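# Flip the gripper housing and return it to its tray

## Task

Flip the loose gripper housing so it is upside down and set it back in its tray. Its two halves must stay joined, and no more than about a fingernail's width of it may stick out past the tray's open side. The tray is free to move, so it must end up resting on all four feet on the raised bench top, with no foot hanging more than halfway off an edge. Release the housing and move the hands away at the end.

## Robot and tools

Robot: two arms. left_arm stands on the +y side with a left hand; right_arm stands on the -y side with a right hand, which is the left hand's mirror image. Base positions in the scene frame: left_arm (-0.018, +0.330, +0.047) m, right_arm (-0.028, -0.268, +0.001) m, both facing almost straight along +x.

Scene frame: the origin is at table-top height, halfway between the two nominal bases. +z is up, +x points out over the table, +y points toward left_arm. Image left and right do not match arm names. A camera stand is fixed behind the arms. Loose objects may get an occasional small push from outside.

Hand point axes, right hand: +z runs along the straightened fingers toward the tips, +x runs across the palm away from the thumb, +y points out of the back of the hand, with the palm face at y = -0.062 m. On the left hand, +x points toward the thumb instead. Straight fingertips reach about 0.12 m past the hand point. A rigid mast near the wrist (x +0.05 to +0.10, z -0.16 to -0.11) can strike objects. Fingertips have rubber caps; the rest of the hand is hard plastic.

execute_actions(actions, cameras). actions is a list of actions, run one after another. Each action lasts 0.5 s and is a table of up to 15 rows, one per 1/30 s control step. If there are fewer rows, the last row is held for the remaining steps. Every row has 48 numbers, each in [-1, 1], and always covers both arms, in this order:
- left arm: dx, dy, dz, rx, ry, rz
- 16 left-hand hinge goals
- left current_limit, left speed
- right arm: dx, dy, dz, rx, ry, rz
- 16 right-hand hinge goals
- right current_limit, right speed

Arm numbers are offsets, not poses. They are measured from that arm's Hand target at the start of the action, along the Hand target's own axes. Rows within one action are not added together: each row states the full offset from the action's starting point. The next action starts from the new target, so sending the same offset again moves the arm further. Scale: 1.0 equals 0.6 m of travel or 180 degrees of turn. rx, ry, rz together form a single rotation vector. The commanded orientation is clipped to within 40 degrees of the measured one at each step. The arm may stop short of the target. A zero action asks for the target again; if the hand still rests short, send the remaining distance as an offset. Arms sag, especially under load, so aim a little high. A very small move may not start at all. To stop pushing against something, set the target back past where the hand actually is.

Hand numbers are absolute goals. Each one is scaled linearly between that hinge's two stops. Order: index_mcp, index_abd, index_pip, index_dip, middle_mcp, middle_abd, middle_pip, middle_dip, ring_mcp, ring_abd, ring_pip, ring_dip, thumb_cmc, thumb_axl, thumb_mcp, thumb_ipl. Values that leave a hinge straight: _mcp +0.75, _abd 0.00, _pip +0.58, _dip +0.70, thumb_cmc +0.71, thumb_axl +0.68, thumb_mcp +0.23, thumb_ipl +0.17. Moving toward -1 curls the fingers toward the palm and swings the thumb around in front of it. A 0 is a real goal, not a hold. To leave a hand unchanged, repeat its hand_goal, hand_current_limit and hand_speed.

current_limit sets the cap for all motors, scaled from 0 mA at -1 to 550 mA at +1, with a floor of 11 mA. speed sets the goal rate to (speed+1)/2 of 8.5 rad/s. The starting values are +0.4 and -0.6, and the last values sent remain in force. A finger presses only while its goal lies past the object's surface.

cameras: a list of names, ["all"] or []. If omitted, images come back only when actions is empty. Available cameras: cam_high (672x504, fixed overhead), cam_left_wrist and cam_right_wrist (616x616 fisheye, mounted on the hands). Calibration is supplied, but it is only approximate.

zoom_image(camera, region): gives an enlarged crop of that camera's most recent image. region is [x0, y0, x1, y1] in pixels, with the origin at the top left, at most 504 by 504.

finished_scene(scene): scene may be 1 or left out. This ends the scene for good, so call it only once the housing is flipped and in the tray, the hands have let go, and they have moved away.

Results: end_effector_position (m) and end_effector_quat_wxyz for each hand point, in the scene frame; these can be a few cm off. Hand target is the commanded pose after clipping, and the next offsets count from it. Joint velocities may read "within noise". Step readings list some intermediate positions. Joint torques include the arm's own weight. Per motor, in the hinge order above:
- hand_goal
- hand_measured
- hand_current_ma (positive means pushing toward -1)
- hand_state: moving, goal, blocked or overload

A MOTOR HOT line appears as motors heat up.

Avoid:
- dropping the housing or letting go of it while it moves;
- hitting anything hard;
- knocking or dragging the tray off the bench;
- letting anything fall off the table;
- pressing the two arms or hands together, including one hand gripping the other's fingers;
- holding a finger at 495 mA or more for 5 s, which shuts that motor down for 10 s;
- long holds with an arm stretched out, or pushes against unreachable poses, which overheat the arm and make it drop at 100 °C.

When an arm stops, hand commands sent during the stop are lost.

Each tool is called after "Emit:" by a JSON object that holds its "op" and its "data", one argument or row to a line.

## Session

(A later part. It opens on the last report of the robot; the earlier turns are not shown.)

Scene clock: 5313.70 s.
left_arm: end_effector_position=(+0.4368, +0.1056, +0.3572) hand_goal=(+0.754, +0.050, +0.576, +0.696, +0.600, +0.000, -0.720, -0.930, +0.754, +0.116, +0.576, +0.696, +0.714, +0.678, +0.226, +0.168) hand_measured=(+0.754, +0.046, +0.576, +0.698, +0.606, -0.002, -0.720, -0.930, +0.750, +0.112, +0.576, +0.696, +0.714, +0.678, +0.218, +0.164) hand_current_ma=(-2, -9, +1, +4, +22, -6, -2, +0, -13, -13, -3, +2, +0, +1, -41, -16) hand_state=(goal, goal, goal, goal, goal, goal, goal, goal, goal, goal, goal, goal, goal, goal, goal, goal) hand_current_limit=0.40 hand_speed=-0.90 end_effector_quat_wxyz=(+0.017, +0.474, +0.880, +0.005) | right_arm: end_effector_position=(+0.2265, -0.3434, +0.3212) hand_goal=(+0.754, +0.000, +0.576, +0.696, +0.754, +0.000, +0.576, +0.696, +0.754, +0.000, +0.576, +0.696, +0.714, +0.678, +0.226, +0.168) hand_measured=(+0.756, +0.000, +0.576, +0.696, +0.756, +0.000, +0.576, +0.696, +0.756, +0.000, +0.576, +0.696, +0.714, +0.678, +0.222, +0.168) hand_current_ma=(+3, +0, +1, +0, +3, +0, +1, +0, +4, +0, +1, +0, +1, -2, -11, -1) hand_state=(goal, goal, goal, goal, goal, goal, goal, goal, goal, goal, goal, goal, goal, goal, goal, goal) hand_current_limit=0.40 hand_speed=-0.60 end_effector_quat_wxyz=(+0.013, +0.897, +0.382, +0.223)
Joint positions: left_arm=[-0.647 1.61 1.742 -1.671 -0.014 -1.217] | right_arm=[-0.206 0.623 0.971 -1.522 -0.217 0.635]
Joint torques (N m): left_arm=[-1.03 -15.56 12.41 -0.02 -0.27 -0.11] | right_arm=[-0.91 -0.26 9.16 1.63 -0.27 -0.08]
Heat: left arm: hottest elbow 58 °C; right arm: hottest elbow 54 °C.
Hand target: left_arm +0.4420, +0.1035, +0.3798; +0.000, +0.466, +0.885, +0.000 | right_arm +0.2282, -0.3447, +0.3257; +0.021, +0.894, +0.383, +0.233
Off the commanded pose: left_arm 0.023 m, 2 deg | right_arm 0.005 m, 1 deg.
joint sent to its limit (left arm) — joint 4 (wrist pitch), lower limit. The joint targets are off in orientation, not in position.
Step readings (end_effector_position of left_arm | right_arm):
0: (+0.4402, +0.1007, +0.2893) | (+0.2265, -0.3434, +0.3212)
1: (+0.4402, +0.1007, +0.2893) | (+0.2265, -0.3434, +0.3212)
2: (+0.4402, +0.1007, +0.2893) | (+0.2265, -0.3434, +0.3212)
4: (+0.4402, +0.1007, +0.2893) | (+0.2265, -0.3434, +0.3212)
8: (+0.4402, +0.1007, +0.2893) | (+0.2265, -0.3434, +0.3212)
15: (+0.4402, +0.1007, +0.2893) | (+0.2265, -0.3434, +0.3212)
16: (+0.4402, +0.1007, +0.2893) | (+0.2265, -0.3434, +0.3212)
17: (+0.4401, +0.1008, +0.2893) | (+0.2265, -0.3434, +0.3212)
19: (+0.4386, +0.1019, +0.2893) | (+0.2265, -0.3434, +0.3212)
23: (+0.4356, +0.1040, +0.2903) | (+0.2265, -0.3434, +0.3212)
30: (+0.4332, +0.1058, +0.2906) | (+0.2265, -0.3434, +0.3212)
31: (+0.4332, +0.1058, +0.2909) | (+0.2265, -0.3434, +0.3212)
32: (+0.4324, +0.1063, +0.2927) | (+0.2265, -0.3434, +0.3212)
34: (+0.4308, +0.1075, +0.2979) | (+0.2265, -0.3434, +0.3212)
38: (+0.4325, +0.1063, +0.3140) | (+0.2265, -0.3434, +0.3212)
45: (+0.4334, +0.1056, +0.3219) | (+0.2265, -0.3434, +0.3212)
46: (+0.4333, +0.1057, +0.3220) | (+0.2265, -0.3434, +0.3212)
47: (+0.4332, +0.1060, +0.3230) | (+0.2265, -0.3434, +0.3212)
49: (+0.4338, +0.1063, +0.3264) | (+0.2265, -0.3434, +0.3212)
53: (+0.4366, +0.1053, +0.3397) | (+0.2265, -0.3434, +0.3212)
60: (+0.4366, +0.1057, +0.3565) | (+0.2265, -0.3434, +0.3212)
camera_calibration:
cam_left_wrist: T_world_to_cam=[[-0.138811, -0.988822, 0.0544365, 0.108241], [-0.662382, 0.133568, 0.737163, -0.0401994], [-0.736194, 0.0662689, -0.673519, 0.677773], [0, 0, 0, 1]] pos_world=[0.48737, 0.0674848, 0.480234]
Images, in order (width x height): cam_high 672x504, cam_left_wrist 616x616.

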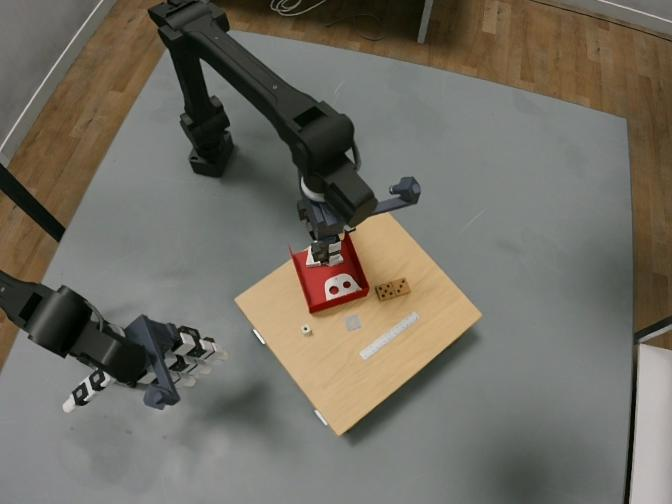

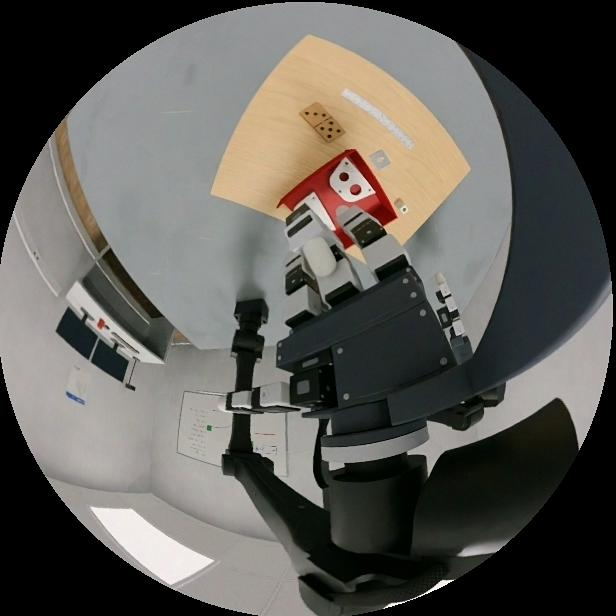

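Emit:
{"op": "execute_actions", "data": {
  "actions": [
    [[0,0,-0.08,0,0,0,0.754,0,0.576,0.696,0.98,0,-0.72,-0.93,0.754,0.05,0.576,0.696,0.714,0.678,0.226,0.168,0.4,-0.7,0,0,0,0,0,0,0.754,0,0.576,0.696,0.754,0,0.576,0.696,0.754,0,0.576,0.696,0.714,0.678,0.226,0.168,0.4,-0.6]],
    [[-0.0597,-0.0042,-0.02,0,0,0.08,0.754,0,0.576,0.696,0.98,0,0.98,-0.93,0.754,0,0.576,0.696,0.714,0.678,0.226,0.168,0.4,-0.6,0,0,0,0,0,0,0.754,0,0.576,0.696,0.754,0,0.576,0.696,0.754,0,0.576,0.696,0.714,0.678,0.226,0.168,0.4,-0.6]],
    [[-0.0583,0.0137,0,0,0,0.0956,0.754,0,0.576,0.696,0.98,0,0.98,-0.93,0.754,0,0.576,0.696,0.714,0.678,0.226,0.168,0.4,-0.6,0,0,0,0,0,0,0.754,0,0.576,0.696,0.754,0,0.576,0.696,0.754,0,0.576,0.696,0.714,0.678,0.226,0.168,0.4,-0.6]],
    [[-0.0517,0.0303,0,0,0,0.0956,0.6,0,-0.72,0.696,0.98,0,0.98,0.98,0.754,0,0.576,0.696,0.714,0.678,0.226,0.168,0.4,-0.6,0,0,0,0,0,0,0.754,0,0.576,0.696,0.754,0,0.576,0.696,0.754,0,0.576,0.696,0.714,0.678,0.226,0.168,0.4,-0.6]],
    [[-0.0403,0.0442,0,0,0,0.0956,0.6,0,-0.72,-0.93,0.98,0,0.98,0.98,0.754,0,0.576,0.696,0.714,0.678,0.226,0.168,0.4,-0.6,0,0,0,0,0,0,0.754,0,0.576,0.696,0.754,0,0.576,0.696,0.754,0,0.576,0.696,0.714,0.678,0.226,0.168,0.4,-0.6]],
    [[-0.0255,0.0542,0,0,0,0.11,0.6,0,-0.72,-0.93,0.98,0,0.98,0.98,0.754,0,0.576,0.696,0.714,0.678,0.226,0.168,0.4,-0.6,0,0,0,0,0,0,0.754,0,0.576,0.696,0.754,0,0.576,0.696,0.754,0,0.576,0.696,0.714,0.678,0.226,0.168,0.4,-0.6]]
  ],
  "cameras": ["all"]
}}

Emit:
{"op": "zoom_image", "data": {
  "camera": "cam_high",
  "region": [270, 200, 390, 330]
}}

Emit:
{"op": "zoom_image", "data": {
  "camera": "cam_left_wrist",
  "region": [220, 80, 420, 280]
}}

Scene clock: 5376.90 s.
left_arm: end_effector_position=(+0.5305, -0.0431, +0.4224) hand_goal=(+0.600, +0.000, -0.720, -0.930, +0.980, +0.000, +0.980, +0.980, +0.754, +0.000, +0.576, +0.696, +0.714, +0.678, +0.226, +0.168) hand_measured=(+0.606, +0.004, -0.712, -0.928, +0.976, -0.002, +0.974, +0.976, +0.752, +0.002, +0.576, +0.696, +0.714, +0.678, +0.218, +0.164) hand_current_ma=(+23, +9, +25, +9, -12, -6, -22, -13, -5, +8, -3, +2, +3, +1, -41, -16) hand_state=(goal, goal, goal, goal, goal, goal, goal, goal, goal, goal, goal, goal, goal, goal, goal, goal) hand_current_limit=0.40 hand_speed=-0.60 end_effector_quat_wxyz=(+0.080, +0.936, +0.339, +0.057) | right_arm: end_effector_position=(+0.2265, -0.3434, +0.3212) hand_goal=(+0.754, +0.000, +0.576, +0.696, +0.754, +0.000, +0.576, +0.696, +0.754, +0.000, +0.576, +0.696, +0.714, +0.678, +0.226, +0.168) hand_measured=(+0.756, +0.000, +0.576, +0.696, +0.756, +0.000, +0.576, +0.696, +0.756, +0.000, +0.576, +0.696, +0.714, +0.678, +0.222, +0.168) hand_current_ma=(+3, +0, +1, +0, +3, +0, +1, +0, +4, +0, +1, +0, +1, -2, -11, -1) hand_state=(goal, goal, goal, goal, goal, goal, goal, goal, goal, goal, goal, goal, goal, goal, goal, goal) hand_current_limit=0.40 hand_speed=-0.60 end_effector_quat_wxyz=(+0.013, +0.897, +0.382, +0.223)
Joint positions: left_arm=[-0.604 1.772 2.074 -1.676 0.003 0.284] | right_arm=[-0.206 0.623 0.971 -1.522 -0.217 0.635]
Joint torques (N m): left_arm=[-1.26 -16.26 12.86 0.54 -0.07 0.24] | right_arm=[-1.44 -0.09 9.14 1.58 -0.26 -0.07]
Heat: left arm: hottest elbow 65 °C; right arm: hottest elbow 54 °C.
Hand target: left_arm +0.5391, -0.0476, +0.4396; -0.001, +0.944, +0.331, +0.000 | right_arm +0.2282, -0.3447, +0.3257; +0.021, +0.894, +0.383, +0.233
Off the commanded pose: left_arm 0.020 m, 11 deg | right_arm 0.005 m, 1 deg.
joint sent to its limit (left arm) — joint 4 (wrist pitch), lower limit. The joint targets are off in orientation, not in position.
Step readings (end_effector_position of left_arm | right_arm):
0: (+0.4368, +0.1056, +0.3572) | (+0.2265, -0.3434, +0.3212)
1: (+0.4369, +0.1057, +0.3574) | (+0.2265, -0.3434, +0.3212)
2: (+0.4374, +0.1061, +0.3587) | (+0.2265, -0.3434, +0.3212)
4: (+0.4389, +0.1065, +0.3628) | (+0.2265, -0.3434, +0.3212)
8: (+0.4401, +0.1071, +0.3807) | (+0.2265, -0.3434, +0.3212)
15: (+0.4387, +0.1088, +0.4082) | (+0.2265, -0.3434, +0.3212)
16: (+0.4388, +0.1087, +0.4096) | (+0.2265, -0.3434, +0.3212)
17: (+0.4395, +0.1072, +0.4111) | (+0.2265, -0.3434, +0.3212)
19: (+0.4418, +0.1022, +0.4136) | (+0.2265, -0.3434, +0.3212)
23: (+0.4464, +0.0912, +0.4224) | (+0.2265, -0.3434, +0.3212)
30: (+0.4500, +0.0836, +0.4280) | (+0.2265, -0.3434, +0.3212)
31: (+0.4505, +0.0829, +0.4277) | (+0.2265, -0.3434, +0.3212)
32: (+0.4521, +0.0809, +0.4277) | (+0.2265, -0.3434, +0.3212)
34: (+0.4564, +0.0749, +0.4280) | (+0.2265, -0.3434, +0.3212)
38: (+0.4651, +0.0627, +0.4257) | (+0.2265, -0.3434, +0.3212)
45: (+0.4707, +0.0533, +0.4206) | (+0.2265, -0.3434, +0.3212)
46: (+0.4711, +0.0525, +0.4209) | (+0.2265, -0.3434, +0.3212)
47: (+0.4720, +0.0500, +0.4216) | (+0.2265, -0.3434, +0.3212)
49: (+0.4755, +0.0429, +0.4242) | (+0.2265, -0.3434, +0.3212)
53: (+0.4824, +0.0284, +0.4278) | (+0.2265, -0.3434, +0.3212)
60: (+0.4875, +0.0187, +0.4227) | (+0.2265, -0.3434, +0.3212)
61: (+0.4880, +0.0179, +0.4223) | (+0.2265, -0.3434, +0.3212)
62: (+0.4893, +0.0156, +0.4225) | (+0.2265, -0.3434, +0.3212)
64: (+0.4937, +0.0087, +0.4246) | (+0.2265, -0.3434, +0.3212)
68: (+0.5033, -0.0029, +0.4269) | (+0.2265, -0.3434, +0.3212)
75: (+0.5092, -0.0100, +0.4209) | (+0.2265, -0.3434, +0.3212)
76: (+0.5094, -0.0110, +0.4208) | (+0.2265, -0.3434, +0.3212)
77: (+0.5105, -0.0132, +0.4215) | (+0.2265, -0.3434, +0.3212)
79: (+0.5144, -0.0213, +0.4252) | (+0.2265, -0.3434, +0.3212)
83: (+0.5239, -0.0337, +0.4295) | (+0.2265, -0.3434, +0.3212)
90: (+0.5306, -0.0399, +0.4209) | (+0.2265, -0.3434, +0.3212)
camera_calibration:
cam_left_wrist: T_world_to_cam=[[-0.993443, 0.0218153, -0.112225, 0.53789], [-0.0611085, 0.728303, 0.682525, -0.276561], [0.096623, 0.684908, -0.722195, 0.405934], [0, 0, 0, 1]] pos_world=[0.478241, -0.0883412, 0.542288]
cam_right_wrist: T_world_to_cam=[[-0.0678408, -0.98888, -0.132337, -0.257077], [-0.881985, -0.00256027, 0.47127, -0.0158263], [-0.466368, 0.148691, -0.872004, 0.558613], [0, 0, 0, 1]] pos_world=[0.22912, -0.33732, 0.460551]

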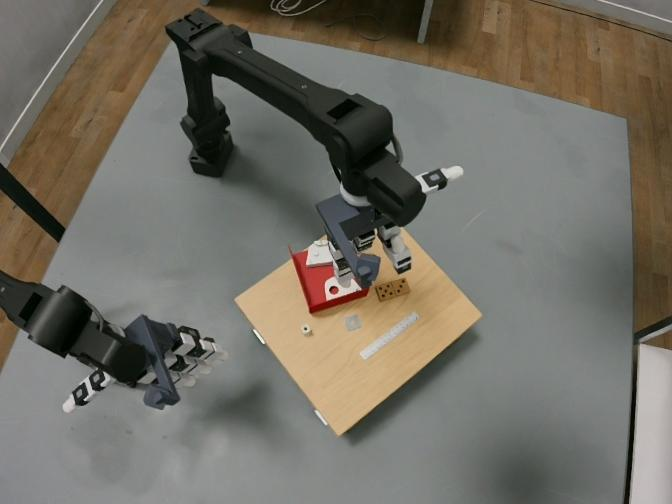

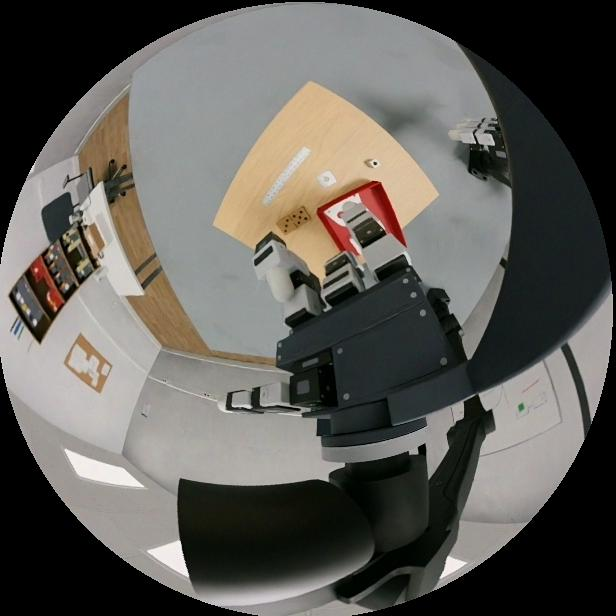

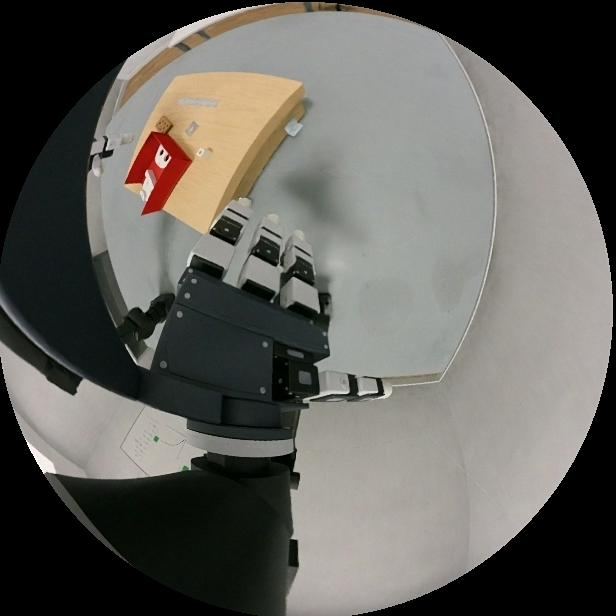

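Scaled by 3.877 from the camera's 672x504 image, which has a finer 960x720 frame.

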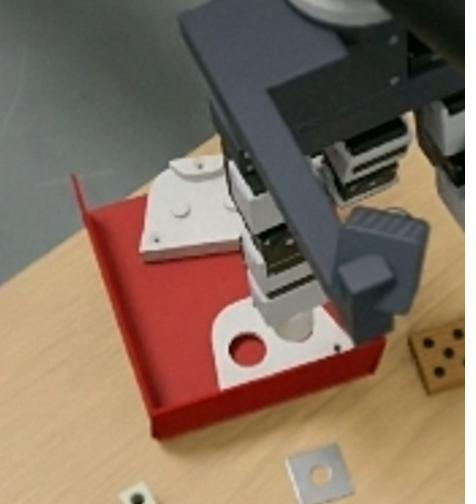

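Scaled by 2.520 from the camera's 616x616 image, which has a finer 880x880 frame.

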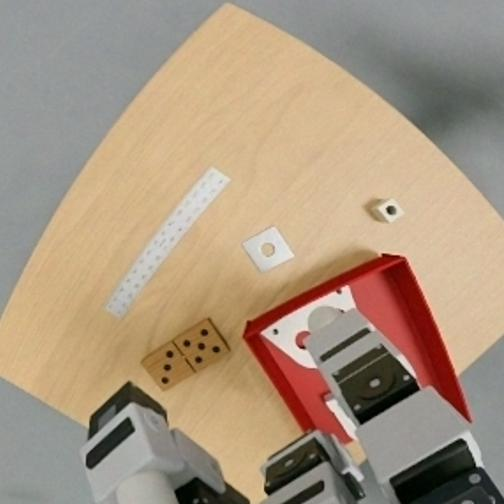

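Emit:
{"op": "execute_actions", "data": {
  "actions": [
    [[0,0,0.08,0,0,0,0.6,0,-0.72,-0.93,0.98,0,0.98,0.98,0.754,0,0.576,0.696,0.714,0.678,0.226,0.168,0.4,-0.6,0,0,0,0,0,0,0.754,0,0.576,0.696,0.754,0,0.576,0.696,0.754,0,0.576,0.696,0.714,0.678,0.226,0.168,0.4,-0.6]],
    [[0,0,0.07,0,0,0,0.6,0,-0.72,-0.93,0.98,0,0.98,0.98,0.754,0,0.576,0.696,0.714,0.678,0.226,0.168,0.4,-0.6,0,0,0,0,0,0,0.754,0,0.576,0.696,0.754,0,0.576,0.696,0.754,0,0.576,0.696,0.714,0.678,0.226,0.168,0.4,-0.6]]
  ],
  "cameras": ["cam_high","cam_left_wrist"]
}}

Emit:
{"op": "zoom_image", "data": {
  "camera": "cam_high",
  "region": [270, 200, 390, 330]
}}

Emit:
{"op": "zoom_image", "data": {
  "camera": "cam_left_wrist",
  "region": [280, 130, 440, 290]
}}

Scene clock: 5385.00 s.
left_arm: end_effector_position=(+0.5363, -0.0479, +0.3526) hand_goal=(+0.600, +0.000, -0.720, -0.930, +0.980, +0.000, +0.980, +0.980, +0.754, +0.000, +0.576, +0.696, +0.714, +0.678, +0.226, +0.168) hand_measured=(+0.606, +0.004, -0.714, -0.928, +0.976, -0.002, +0.974, +0.976, +0.752, +0.002, +0.576, +0.696, +0.714, +0.678, +0.218, +0.164) hand_current_ma=(+23, +9, +24, +9, -12, -6, -22, -12, -5, +8, -3, +2, +3, +1, -41, -16) hand_state=(goal, goal, goal, goal, goal, goal, goal, goal, goal, goal, goal, goal, goal, goal, goal, goal) hand_current_limit=0.40 hand_speed=-0.60 end_effector_quat_wxyz=(+0.031, +0.941, +0.337, +0.021) | right_arm: end_effector_position=(+0.2265, -0.3434, +0.3212) hand_goal=(+0.754, +0.000, +0.576, +0.696, +0.754, +0.000, +0.576, +0.696, +0.754, +0.000, +0.576, +0.696, +0.714, +0.678, +0.226, +0.168) hand_measured=(+0.756, +0.000, +0.576, +0.696, +0.756, +0.000, +0.576, +0.696, +0.756, +0.000, +0.576, +0.696, +0.714, +0.678, +0.222, +0.168) hand_current_ma=(+3, +0, +1, +0, +3, +0, +1, +0, +4, +0, +1, +0, +1, -2, -11, -1) hand_state=(goal, goal, goal, goal, goal, goal, goal, goal, goal, goal, goal, goal, goal, goal, goal, goal) hand_current_limit=0.40 hand_speed=-0.60 end_effector_quat_wxyz=(+0.013, +0.897, +0.382, +0.223)
Joint positions: left_arm=[-0.604 1.842 2.024 -1.676 0.003 0.292] | right_arm=[-0.206 0.623 0.971 -1.522 -0.217 0.635]
Joint torques (N m): left_arm=[-0.91 -18.55 9.2 0.36 -0.14 0.21] | right_arm=[-1.14 -0.26 9.18 1.59 -0.29 -0.07]
Heat: left arm: hottest elbow 64 °C; right arm: hottest elbow 54 °C.
Hand target: left_arm +0.5390, -0.0475, +0.3496; -0.001, +0.944, +0.331, +0.000 | right_arm +0.2282, -0.3447, +0.3257; +0.021, +0.894, +0.383, +0.233
Off the commanded pose: left_arm 0.004 m, 4 deg | right_arm 0.005 m, 1 deg.
joint sent to its limit (left arm) — joint 4 (wrist pitch), lower limit. The joint targets are off in orientation, not in position.
Step readings (end_effector_position of left_arm | right_arm):
0: (+0.5304, -0.0431, +0.4224) | (+0.2265, -0.3434, +0.3212)
1: (+0.5304, -0.0431, +0.4224) | (+0.2265, -0.3434, +0.3212)
2: (+0.5305, -0.0432, +0.4221) | (+0.2265, -0.3434, +0.3212)
4: (+0.5308, -0.0436, +0.4209) | (+0.2265, -0.3434, +0.3212)
8: (+0.5328, -0.0452, +0.4140) | (+0.2265, -0.3434, +0.3212)
15: (+0.5353, -0.0471, +0.3993) | (+0.2265, -0.3434, +0.3212)
16: (+0.5355, -0.0472, +0.3982) | (+0.2265, -0.3434, +0.3212)
17: (+0.5353, -0.0471, +0.3964) | (+0.2265, -0.3434, +0.3212)
19: (+0.5340, -0.0463, +0.3909) | (+0.2265, -0.3434, +0.3212)
23: (+0.5333, -0.0458, +0.3743) | (+0.2265, -0.3434, +0.3212)
30: (+0.5361, -0.0478, +0.3533) | (+0.2265, -0.3434, +0.3212)
camera_calibration:
cam_left_wrist: T_world_to_cam=[[-0.999356, 0.0340061, -0.0114774, 0.504167], [0.0147341, 0.680317, 0.73277, -0.285734], [0.0327269, 0.732129, -0.680379, 0.379987], [0, 0, 0, 1]] pos_world=[0.495616, -0.100955, 0.473699]
Images, in order (width x height): cam_high 672x504, cam_left_wrist 616x616.

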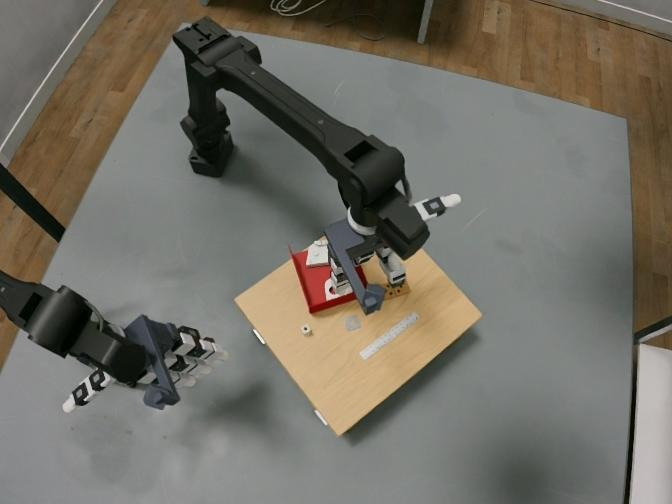

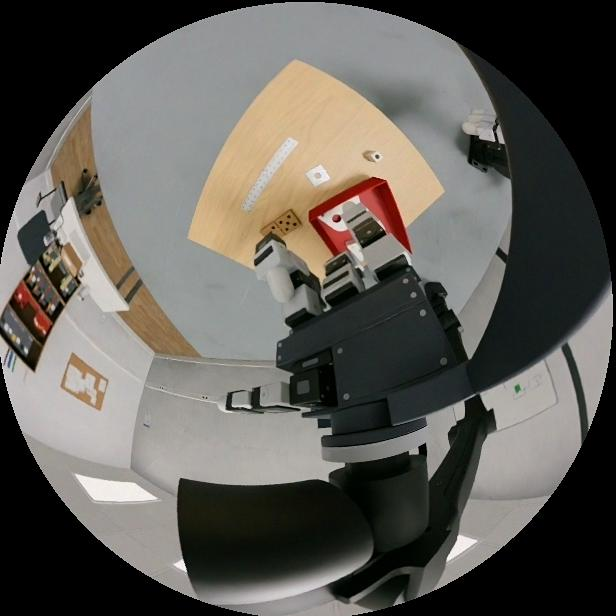

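Scaled by 3.877 from the camera's 672x504 image, which has a finer 960x720 frame.

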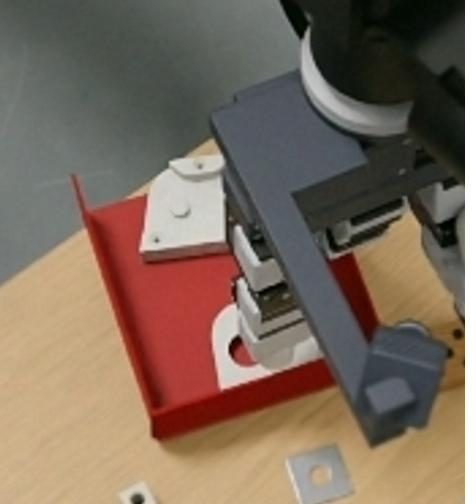

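Scaled by 3.150 from the camera's 616x616 image, which has a finer 880x880 frame.

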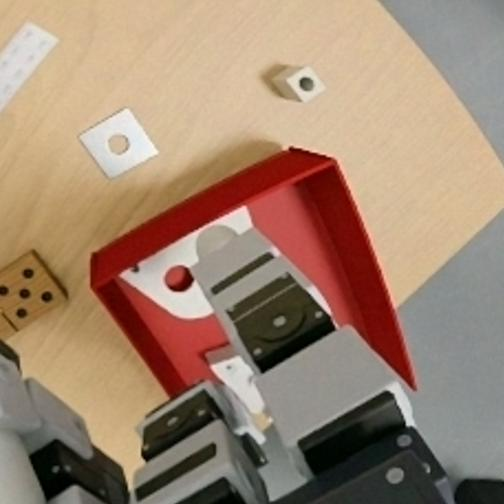

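Emit:
{"op": "execute_actions", "data": {
  "actions": [
    [[-0.0063,-0.0242,0.0,0,0,0,0.6,0,-0.72,-0.93,0.98,0,0.98,0.98,0.754,0,0.576,0.696,0.714,0.678,0.226,0.168,0.4,-0.6,0,0,0,0,0,0,0.754,0,0.576,0.696,0.754,0,0.576,0.696,0.754,0,0.576,0.696,0.714,0.678,0.226,0.168,0.4,-0.6]],
    [[0,0,0.046,0,0,0,0.6,0,-0.72,-0.93,0.98,0,0.98,0.98,0.754,0,0.576,0.696,0.714,0.678,0.226,0.168,0.4,-0.6,0,0,0,0,0,0,0.754,0,0.576,0.696,0.754,0,0.576,0.696,0.754,0,0.576,0.696,0.714,0.678,0.226,0.168,0.4,-0.6]]
  ],
  "cameras": ["cam_high","cam_left_wrist"]
}}

Emit:
{"op": "zoom_image", "data": {
  "camera": "cam_high",
  "region": [270, 200, 390, 330]
}}

Emit:
{"op": "zoom_image", "data": {
  "camera": "cam_left_wrist",
  "region": [280, 130, 440, 290]
}}

Scene clock: 5415.03 s.
left_arm: end_effector_position=(+0.5253, -0.0405, +0.3242) hand_goal=(+0.600, +0.000, -0.720, -0.930, +0.980, +0.000, +0.980, +0.980, +0.754, +0.000, +0.576, +0.696, +0.714, +0.678, +0.226, +0.168) hand_measured=(+0.606, +0.004, -0.714, -0.928, +0.976, -0.002, +0.974, +0.976, +0.752, +0.002, +0.576, +0.696, +0.714, +0.678, +0.218, +0.164) hand_current_ma=(+23, +9, +24, +9, -12, -6, -22, -12, -5, +8, -3, +2, +3, +1, -41, -16) hand_state=(goal, goal, goal, goal, goal, goal, goal, goal, goal, goal, goal, goal, goal, goal, goal, goal) hand_current_limit=0.40 hand_speed=-0.60 end_effector_quat_wxyz=(+0.007, +0.942, +0.336, +0.003) | right_arm: end_effector_position=(+0.2265, -0.3434, +0.3212) hand_goal=(+0.754, +0.000, +0.576, +0.696, +0.754, +0.000, +0.576, +0.696, +0.754, +0.000, +0.576, +0.696, +0.714, +0.678, +0.226, +0.168) hand_measured=(+0.756, +0.000, +0.576, +0.696, +0.756, +0.000, +0.576, +0.696, +0.756, +0.000, +0.576, +0.696, +0.714, +0.678, +0.222, +0.168) hand_current_ma=(+3, +0, +1, +0, +3, +0, +1, +0, +4, +0, +1, +0, +1, -2, -11, -1) hand_state=(goal, goal, goal, goal, goal, goal, goal, goal, goal, goal, goal, goal, goal, goal, goal, goal) hand_current_limit=0.40 hand_speed=-0.60 end_effector_quat_wxyz=(+0.013, +0.897, +0.382, +0.223)
Joint positions: left_arm=[-0.604 1.837 1.957 -1.676 0.002 0.294] | right_arm=[-0.206 0.623 0.971 -1.522 -0.217 0.635]
Joint torques (N m): left_arm=[-1.08 -18.67 8.66 0.18 -0.14 0.24] | right_arm=[-1.32 -0.26 9.16 1.7 -0.27 -0.05]
Heat: left arm: hottest elbow 58 °C; right arm: hottest elbow 54 °C.
Hand target: left_arm +0.5270, -0.0385, +0.3221; -0.001, +0.944, +0.331, +0.000 | right_arm +0.2282, -0.3447, +0.3257; +0.021, +0.894, +0.383, +0.233
Off the commanded pose: left_arm 0.003 m, 1 deg | right_arm 0.005 m, 1 deg.
joint sent to its limit (left arm) — joint 4 (wrist pitch), lower limit. The joint targets still meet the commanded pose.
Step readings (end_effector_position of left_arm | right_arm):
0: (+0.5363, -0.0479, +0.3526) | (+0.2265, -0.3434, +0.3212)
1: (+0.5363, -0.0479, +0.3526) | (+0.2265, -0.3434, +0.3212)
2: (+0.5360, -0.0476, +0.3515) | (+0.2265, -0.3434, +0.3212)
4: (+0.5340, -0.0463, +0.3479) | (+0.2265, -0.3434, +0.3212)
8: (+0.5301, -0.0437, +0.3372) | (+0.2265, -0.3434, +0.3212)
15: (+0.5287, -0.0428, +0.3343) | (+0.2265, -0.3434, +0.3212)
16: (+0.5287, -0.0428, +0.3343) | (+0.2265, -0.3434, +0.3212)
17: (+0.5286, -0.0427, +0.3339) | (+0.2265, -0.3434, +0.3212)
19: (+0.5279, -0.0422, +0.3318) | (+0.2265, -0.3434, +0.3212)
23: (+0.5258, -0.0408, +0.3256) | (+0.2265, -0.3434, +0.3212)
30: (+0.5253, -0.0405, +0.3242) | (+0.2265, -0.3434, +0.3212)
camera_calibration:
cam_left_wrist: T_world_to_cam=[[-0.998566, 0.0353998, 0.0401518, 0.47553], [0.0535268, 0.654244, 0.754387, -0.298273], [0.000436017, 0.755454, -0.655201, 0.365371], [0, 0, 0, 1]] pos_world=[0.490655, -0.097712, 0.445311]
Images, in order (width x height): cam_high 672x504, cam_left_wrist 616x616.

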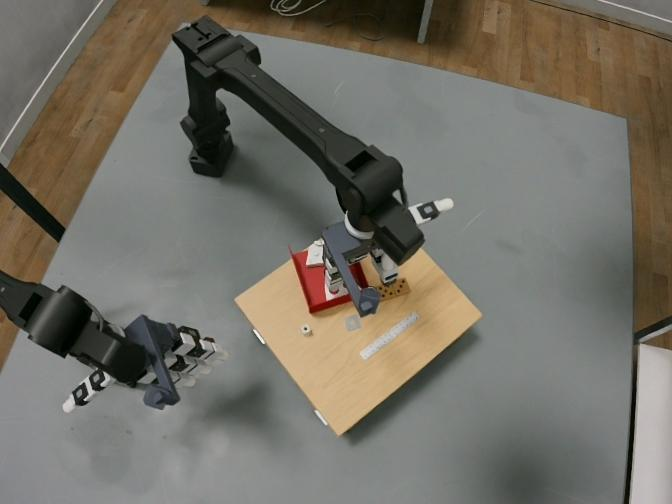

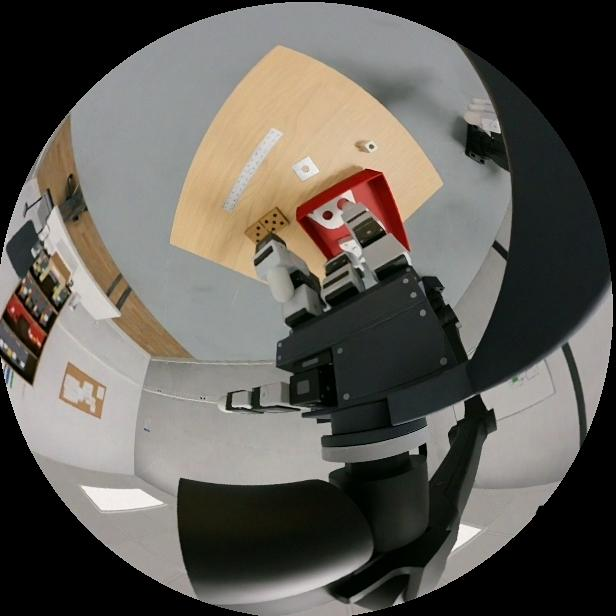

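Scaled by 3.877 from the camera's 672x504 image, which has a finer 960x720 frame.

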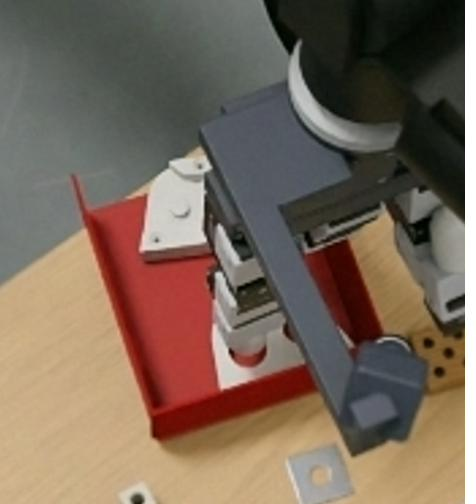

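Scaled by 3.150 from the camera's 616x616 image, which has a finer 880x880 frame.

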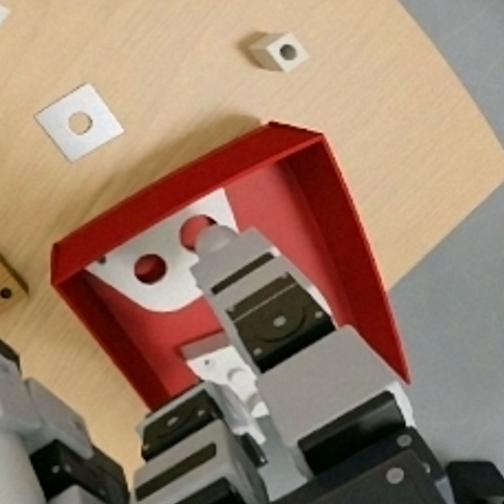

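Emit:
{"op": "zoom_image", "data": {
  "camera": "cam_high",
  "region": [310, 260, 370, 310]
}}

Emit:
{"op": "zoom_image", "data": {
  "camera": "cam_left_wrist",
  "region": [310, 180, 380, 250]
}}

Scaled by 8.400 from the camera's 672x504 image, which has a finer 960x720 frame.

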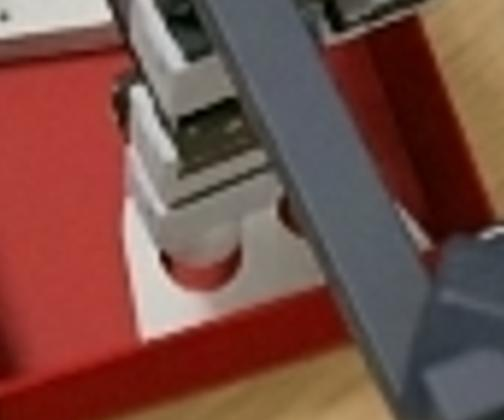

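Scaled by 7.200 from the camera's 616x616 image, which has a finer 880x880 frame.

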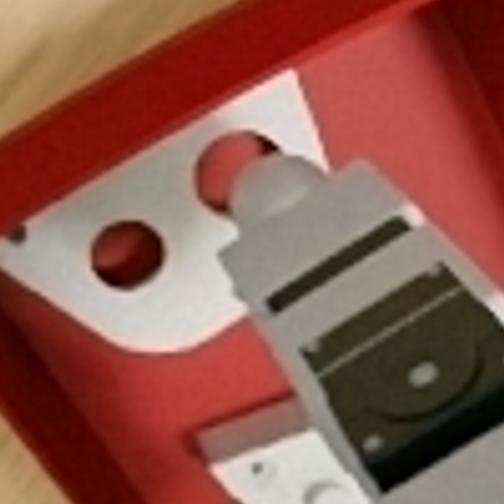

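Emit:
{"op": "execute_actions", "data": {
  "actions": [
    [[0.0032,-0.0163,0.0,0,0,0,0.6,0,-0.72,-0.93,0.98,0,0.98,0.98,0.754,0,0.576,0.696,0.714,0.678,0.226,0.168,0.4,-0.6,0,0,0,0,0,0,0.754,0,0.576,0.696,0.754,0,0.576,0.696,0.754,0,0.576,0.696,0.714,0.678,0.226,0.168,0.4,-0.6]],
    [[0,0,0.025,0,0,0,0.6,0,-0.72,-0.93,0.98,0,0.98,0.98,0.754,0,0.576,0.696,0.714,0.678,0.226,0.168,0.4,-0.6,0,0,0,0,0,0,0.754,0,0.576,0.696,0.754,0,0.576,0.696,0.754,0,0.576,0.696,0.714,0.678,0.226,0.168,0.4,-0.6]]
  ],
  "cameras": ["cam_high","cam_left_wrist"]
}}

Emit:
{"op": "zoom_image", "data": {
  "camera": "cam_high",
  "region": [310, 260, 370, 310]
}}

Emit:
{"op": "zoom_image", "data": {
  "camera": "cam_left_wrist",
  "region": [310, 180, 380, 250]
}}

Scene clock: 5446.80 s.
left_arm: end_effector_position=(+0.5199, -0.0322, +0.2993) hand_goal=(+0.600, +0.000, -0.720, -0.930, +0.980, +0.000, +0.980, +0.980, +0.754, +0.000, +0.576, +0.696, +0.714, +0.678, +0.226, +0.168) hand_measured=(+0.606, +0.004, -0.714, -0.928, +0.976, -0.002, +0.974, +0.976, +0.754, +0.000, +0.576, +0.696, +0.714, +0.678, +0.218, +0.164) hand_current_ma=(+23, +9, +24, +9, -12, -6, -22, -12, -1, -1, -1, +1, +3, +1, -41, -16) hand_state=(goal, goal, goal, goal, goal, goal, goal, goal, goal, goal, goal, goal, goal, goal, goal, goal) hand_current_limit=0.40 hand_speed=-0.60 end_effector_quat_wxyz=(-0.009, +0.942, +0.335, -0.007) | right_arm: end_effector_position=(+0.2265, -0.3434, +0.3212) hand_goal=(+0.754, +0.000, +0.576, +0.696, +0.754, +0.000, +0.576, +0.696, +0.754, +0.000, +0.576, +0.696, +0.714, +0.678, +0.226, +0.168) hand_measured=(+0.756, +0.000, +0.576, +0.696, +0.756, +0.000, +0.576, +0.696, +0.756, +0.000, +0.576, +0.696, +0.714, +0.678, +0.222, +0.168) hand_current_ma=(+3, +0, +1, +0, +3, +0, +1, +0, +4, +0, +1, +0, +1, -2, -11, -1) hand_state=(goal, goal, goal, goal, goal, goal, goal, goal, goal, goal, goal, goal, goal, goal, goal, goal) hand_current_limit=0.40 hand_speed=-0.60 end_effector_quat_wxyz=(+0.013, +0.897, +0.382, +0.223)
Joint positions: left_arm=[-0.597 1.831 1.892 -1.655 0.001 0.303] | right_arm=[-0.206 0.623 0.971 -1.522 -0.217 0.635]
Joint torques (N m): left_arm=[-1.55 -19.78 8.27 0.81 -0.11 0.21] | right_arm=[-1.38 -0.15 9.18 1.63 -0.27 -0.07]
Heat: left arm: hottest elbow 55 °C; right arm: hottest elbow 54 °C.
Hand target: left_arm +0.5224, -0.0297, +0.3069; -0.001, +0.944, +0.331, +0.000 | right_arm +0.2282, -0.3447, +0.3257; +0.021, +0.894, +0.383, +0.233
Off the commanded pose: left_arm 0.009 m, 1 deg | right_arm 0.005 m, 1 deg.
Step readings (end_effector_position of left_arm | right_arm):
0: (+0.5253, -0.0405, +0.3242) | (+0.2265, -0.3434, +0.3212)
1: (+0.5252, -0.0404, +0.3240) | (+0.2265, -0.3434, +0.3212)
2: (+0.5249, -0.0403, +0.3233) | (+0.2265, -0.3434, +0.3212)
4: (+0.5239, -0.0395, +0.3207) | (+0.2265, -0.3434, +0.3212)
8: (+0.5220, -0.0365, +0.3134) | (+0.2265, -0.3434, +0.3212)
15: (+0.5226, -0.0339, +0.3114) | (+0.2265, -0.3434, +0.3212)
16: (+0.5226, -0.0339, +0.3112) | (+0.2265, -0.3434, +0.3212)
17: (+0.5224, -0.0338, +0.3103) | (+0.2265, -0.3434, +0.3212)
19: (+0.5213, -0.0331, +0.3074) | (+0.2265, -0.3434, +0.3212)
23: (+0.5196, -0.0321, +0.2994) | (+0.2265, -0.3434, +0.3212)
30: (+0.5199, -0.0322, +0.2993) | (+0.2265, -0.3434, +0.3212)
camera_calibration:
cam_left_wrist: T_world_to_cam=[[-0.996785, 0.0364281, 0.0713616, 0.460609], [0.078168, 0.637634, 0.766363, -0.301599], [-0.0175855, 0.769478, -0.638432, 0.347659], [0, 0, 0, 1]] pos_world=[0.488818, -0.0919848, 0.420221]
Images, in order (width x height): cam_high 672x504, cam_left_wrist 616x616.

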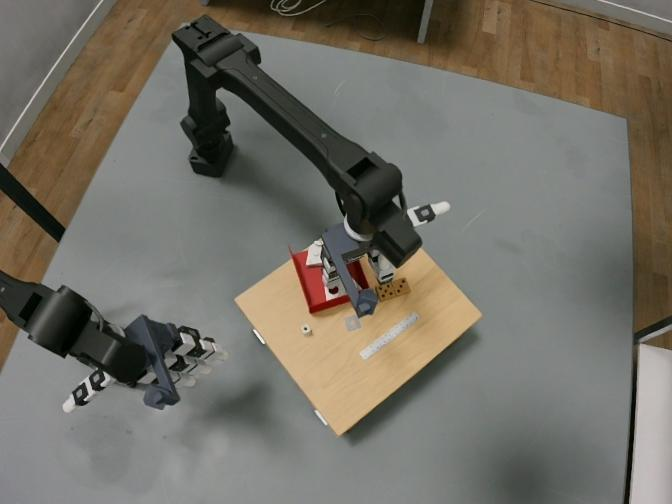

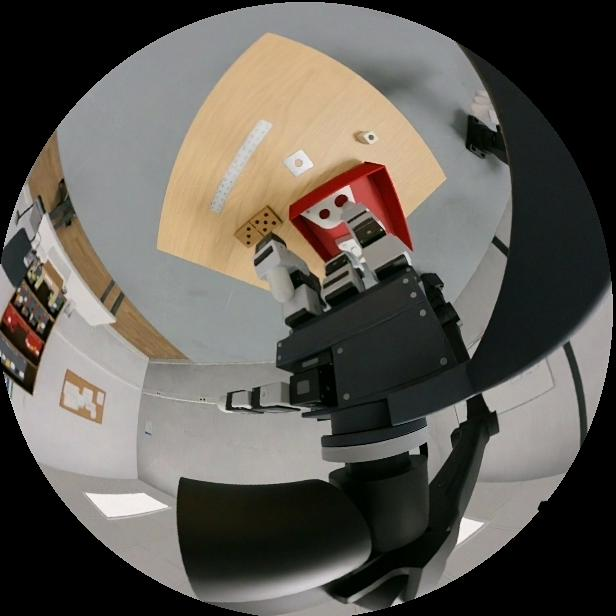

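Scaled by 8.400 from the camera's 672x504 image, which has a finer 960x720 frame.

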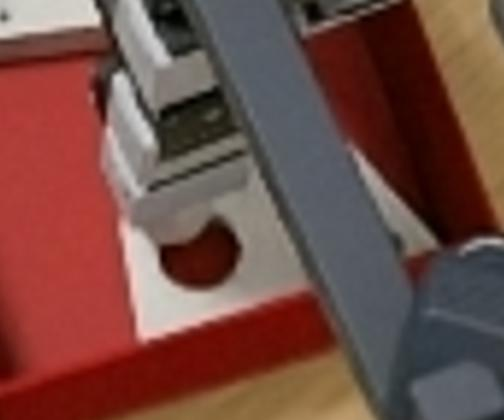

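Scaled by 7.200 from the camera's 616x616 image, which has a finer 880x880 frame.

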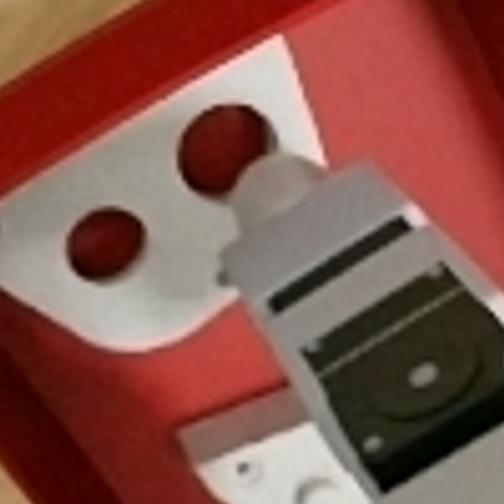

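Emit:
{"op": "execute_actions", "data": {
  "actions": [
    [[0,0,-0.02,0,0,0,0.6,0,-0.72,-0.93,0.98,0,0.98,0.98,0.754,0,0.576,0.696,0.714,0.678,0.226,0.168,0.4,-0.6,0,0,0,0,0,0,0.754,0,0.576,0.696,0.754,0,0.576,0.696,0.754,0,0.576,0.696,0.714,0.678,0.226,0.168,0.4,-0.6]],
    [[0.0015,0.0085,-0.01,0,0,0,0.6,0,-0.72,-0.93,0.98,0,0.98,0.98,0.754,0,0.576,0.696,0.714,0.678,0.226,0.168,0.4,-0.6,0,0,0,0,0,0,0.754,0,0.576,0.696,0.754,0,0.576,0.696,0.754,0,0.576,0.696,0.714,0.678,0.226,0.168,0.4,-0.6]]
  ],
  "cameras": ["cam_high","cam_left_wrist"]
}}

Emit:
{"op": "zoom_image", "data": {
  "camera": "cam_high",
  "region": [310, 260, 370, 310]
}}

Emit:
{"op": "zoom_image", "data": {
  "camera": "cam_left_wrist",
  "region": [310, 180, 380, 250]
}}

Scene clock: 5467.80 s.
left_arm: end_effector_position=(+0.5169, -0.0302, +0.2989) hand_goal=(+0.600, +0.000, -0.720, -0.930, +0.980, +0.000, +0.980, +0.980, +0.754, +0.000, +0.576, +0.696, +0.714, +0.678, +0.226, +0.168) hand_measured=(+0.606, +0.004, -0.714, -0.928, +0.976, -0.002, +0.974, +0.976, +0.752, +0.000, +0.576, +0.696, +0.714, +0.678, +0.218, +0.164) hand_current_ma=(+23, +9, +24, +9, -12, -6, -22, -12, -3, -1, -1, +1, +3, +1, -41, -16) hand_state=(goal, goal, goal, goal, goal, goal, goal, goal, goal, goal, goal, goal, goal, goal, goal, goal) hand_current_limit=0.40 hand_speed=-0.60 end_effector_quat_wxyz=(-0.014, +0.942, +0.335, -0.012) | right_arm: end_effector_position=(+0.2265, -0.3434, +0.3212) hand_goal=(+0.754, +0.000, +0.576, +0.696, +0.754, +0.000, +0.576, +0.696, +0.754, +0.000, +0.576, +0.696, +0.714, +0.678, +0.226, +0.168) hand_measured=(+0.756, +0.000, +0.576, +0.696, +0.756, +0.000, +0.576, +0.696, +0.756, +0.000, +0.576, +0.696, +0.714, +0.678, +0.222, +0.168) hand_current_ma=(+3, +0, +1, +0, +3, +0, +1, +0, +4, +0, +1, +0, +1, -2, -11, -1) hand_state=(goal, goal, goal, goal, goal, goal, goal, goal, goal, goal, goal, goal, goal, goal, goal, goal) hand_current_limit=0.40 hand_speed=-0.60 end_effector_quat_wxyz=(+0.013, +0.897, +0.382, +0.223)
Joint positions: left_arm=[-0.597 1.831 1.894 -1.671 0.001 0.303] | right_arm=[-0.206 0.623 0.971 -1.522 -0.217 0.635]
Joint torques (N m): left_arm=[-0.32 -18.61 12.59 -0.29 -0.13 0.16] | right_arm=[-1.26 -0.32 9.1 1.61 -0.26 -0.04]
Heat: left arm: hottest elbow 57 °C; right arm: hottest elbow 54 °C.
Hand target: left_arm +0.5263, -0.0331, +0.3250; -0.001, +0.944, +0.331, +0.000 | right_arm +0.2282, -0.3447, +0.3257; +0.021, +0.894, +0.383, +0.233
Off the commanded pose: left_arm 0.028 m, 2 deg | right_arm 0.005 m, 1 deg.
joint sent to its limit (left arm) — joint 4 (wrist pitch), lower limit. The joint targets still meet the commanded pose.
Step readings (end_effector_position of left_arm | right_arm):
0: (+0.5199, -0.0322, +0.2993) | (+0.2265, -0.3434, +0.3212)
1: (+0.5199, -0.0322, +0.2993) | (+0.2265, -0.3434, +0.3212)
2: (+0.5199, -0.0322, +0.2993) | (+0.2265, -0.3434, +0.3212)
4: (+0.5197, -0.0321, +0.2993) | (+0.2265, -0.3434, +0.3212)
8: (+0.5185, -0.0313, +0.2988) | (+0.2265, -0.3434, +0.3212)
15: (+0.5177, -0.0308, +0.2985) | (+0.2265, -0.3434, +0.3212)
16: (+0.5176, -0.0307, +0.2985) | (+0.2265, -0.3434, +0.3212)
17: (+0.5175, -0.0307, +0.2984) | (+0.2265, -0.3434, +0.3212)
19: (+0.5172, -0.0305, +0.2983) | (+0.2265, -0.3434, +0.3212)
23: (+0.5168, -0.0302, +0.2981) | (+0.2265, -0.3434, +0.3212)
30: (+0.5169, -0.0302, +0.2988) | (+0.2265, -0.3434, +0.3212)
camera_calibration:
cam_left_wrist: T_world_to_cam=[[-0.99588, 0.0358317, 0.0832999, 0.453502], [0.0871636, 0.63158, 0.770396, -0.308286], [-0.025006, 0.774483, -0.632101, 0.347887], [0, 0, 0, 1]] pos_world=[0.487204, -0.0909756, 0.419625]
Images, in order (width x height): cam_high 672x504, cam_left_wrist 616x616.

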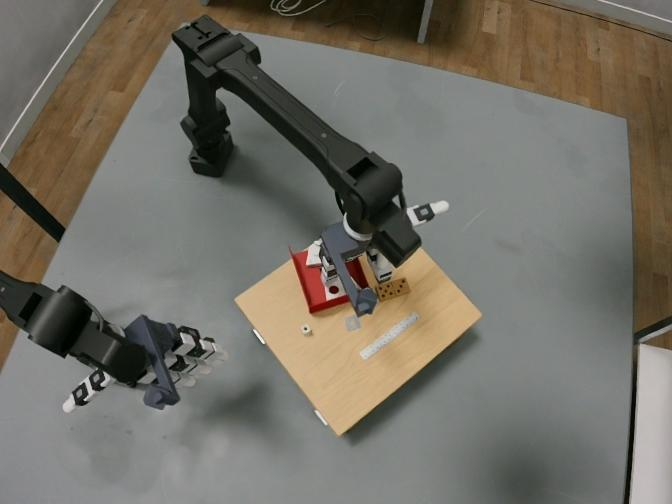

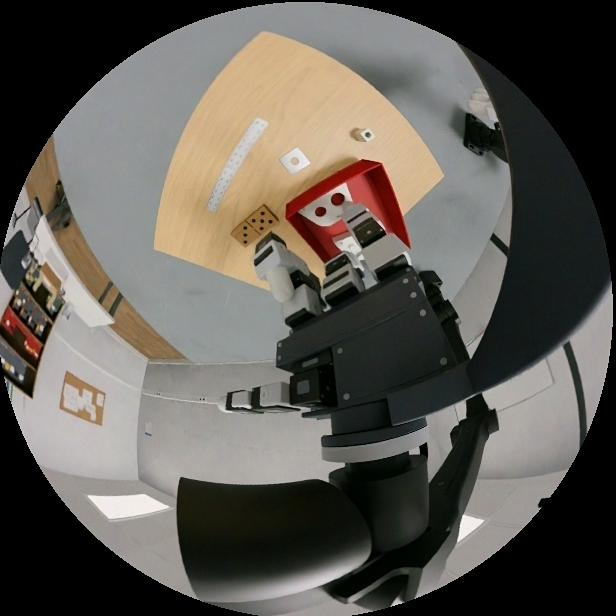

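Scaled by 8.400 from the camera's 672x504 image, which has a finer 960x720 frame.

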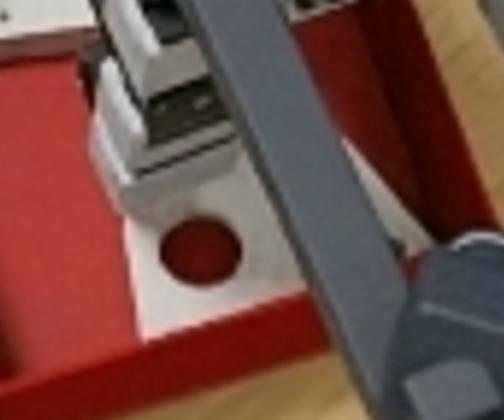

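Scaled by 7.200 from the camera's 616x616 image, which has a finer 880x880 frame.

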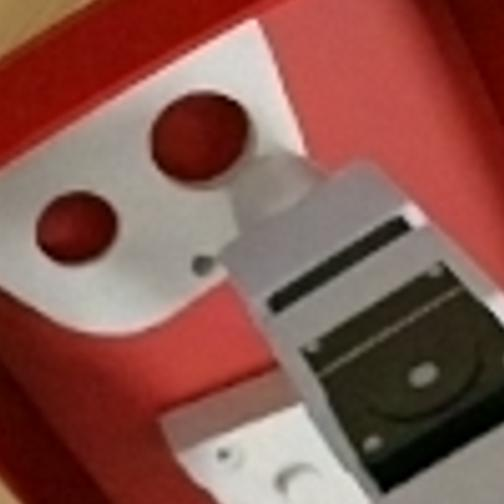

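Emit:
{"op": "execute_actions", "data": {
  "actions": [
    [[0,0,-0.03,0,0,0,0.6,0,-0.72,-0.93,0.98,0,0.98,0.98,0.754,0,0.576,0.696,0.714,0.678,0.226,0.168,0.4,-0.6,0,0,0,0,0,0,0.754,0,0.576,0.696,0.754,0,0.576,0.696,0.754,0,0.576,0.696,0.714,0.678,0.226,0.168,0.4,-0.6]],
    [[-0.0046,-0.0011,0.02,0,0,0,0.6,0,-0.72,-0.93,0.98,0,0.98,0.98,0.754,0,0.576,0.696,0.714,0.678,0.226,0.168,0.4,-0.6,0,0,0,0,0,0,0.754,0,0.576,0.696,0.754,0,0.576,0.696,0.754,0,0.576,0.696,0.714,0.678,0.226,0.168,0.4,-0.6]]
  ]
}}

Scene clock: 5480.47 s.
left_arm: end_effector_position=(+0.5186, -0.0313, +0.3070) hand_goal=(+0.600, +0.000, -0.720, -0.930, +0.980, +0.000, +0.980, +0.980, +0.754, +0.000, +0.576, +0.696, +0.714, +0.678, +0.226, +0.168) hand_measured=(+0.606, +0.004, -0.714, -0.928, +0.976, -0.002, +0.974, +0.976, +0.752, +0.000, +0.576, +0.696, +0.714, +0.678, +0.218, +0.164) hand_current_ma=(+23, +9, +24, +9, -12, -6, -22, -12, -3, -1, -1, +1, +3, +1, -41, -16) hand_state=(goal, goal, goal, goal, goal, goal, goal, goal, goal, goal, goal, goal, goal, goal, goal, goal) hand_current_limit=0.40 hand_speed=-0.60 end_effector_quat_wxyz=(-0.008, +0.942, +0.335, -0.007) | right_arm: end_effector_position=(+0.2265, -0.3434, +0.3212) hand_goal=(+0.754, +0.000, +0.576, +0.696, +0.754, +0.000, +0.576, +0.696, +0.754, +0.000, +0.576, +0.696, +0.714, +0.678, +0.226, +0.168) hand_measured=(+0.756, +0.000, +0.576, +0.696, +0.756, +0.000, +0.576, +0.696, +0.756, +0.000, +0.576, +0.696, +0.714, +0.678, +0.222, +0.168) hand_current_ma=(+3, +0, +1, +0, +3, +0, +1, +0, +4, +0, +1, +0, +1, -2, -11, -1) hand_state=(goal, goal, goal, goal, goal, goal, goal, goal, goal, goal, goal, goal, goal, goal, goal, goal) hand_current_limit=0.40 hand_speed=-0.60 end_effector_quat_wxyz=(+0.013, +0.897, +0.382, +0.223)
Joint positions: left_arm=[-0.597 1.827 1.906 -1.671 0.001 0.303] | right_arm=[-0.206 0.623 0.971 -1.522 -0.217 0.635]
Joint torques (N m): left_arm=[-0.67 -19.72 11.64 -0.23 -0.13 0.08] | right_arm=[-1.44 -0.15 9.13 1.62 -0.26 -0.06]
Heat: left arm: hottest elbow 59 °C; right arm: hottest elbow 54 °C.
Hand target: left_arm +0.5237, -0.0343, +0.3308; -0.001, +0.944, +0.331, +0.000 | right_arm +0.2282, -0.3447, +0.3257; +0.021, +0.894, +0.383, +0.233
Off the commanded pose: left_arm 0.025 m, 1 deg | right_arm 0.005 m, 1 deg.
joint sent to its limit (left arm) — joint 4 (wrist pitch), lower limit. The joint targets still meet the commanded pose.
Step readings (end_effector_position of left_arm | right_arm):
0: (+0.5169, -0.0302, +0.2989) | (+0.2265, -0.3434, +0.3212)
1: (+0.5169, -0.0302, +0.2989) | (+0.2265, -0.3434, +0.3212)
2: (+0.5169, -0.0303, +0.2991) | (+0.2265, -0.3434, +0.3212)
4: (+0.5172, -0.0305, +0.2999) | (+0.2265, -0.3434, +0.3212)
8: (+0.5182, -0.0311, +0.3031) | (+0.2265, -0.3434, +0.3212)
15: (+0.5186, -0.0313, +0.3070) | (+0.2265, -0.3434, +0.3212)
16: (+0.5186, -0.0313, +0.3070) | (+0.2265, -0.3434, +0.3212)
17: (+0.5186, -0.0313, +0.3070) | (+0.2265, -0.3434, +0.3212)
19: (+0.5186, -0.0313, +0.3070) | (+0.2265, -0.3434, +0.3212)
23: (+0.5186, -0.0313, +0.3070) | (+0.2265, -0.3434, +0.3212)
30: (+0.5186, -0.0313, +0.3070) | (+0.2265, -0.3434, +0.3212)


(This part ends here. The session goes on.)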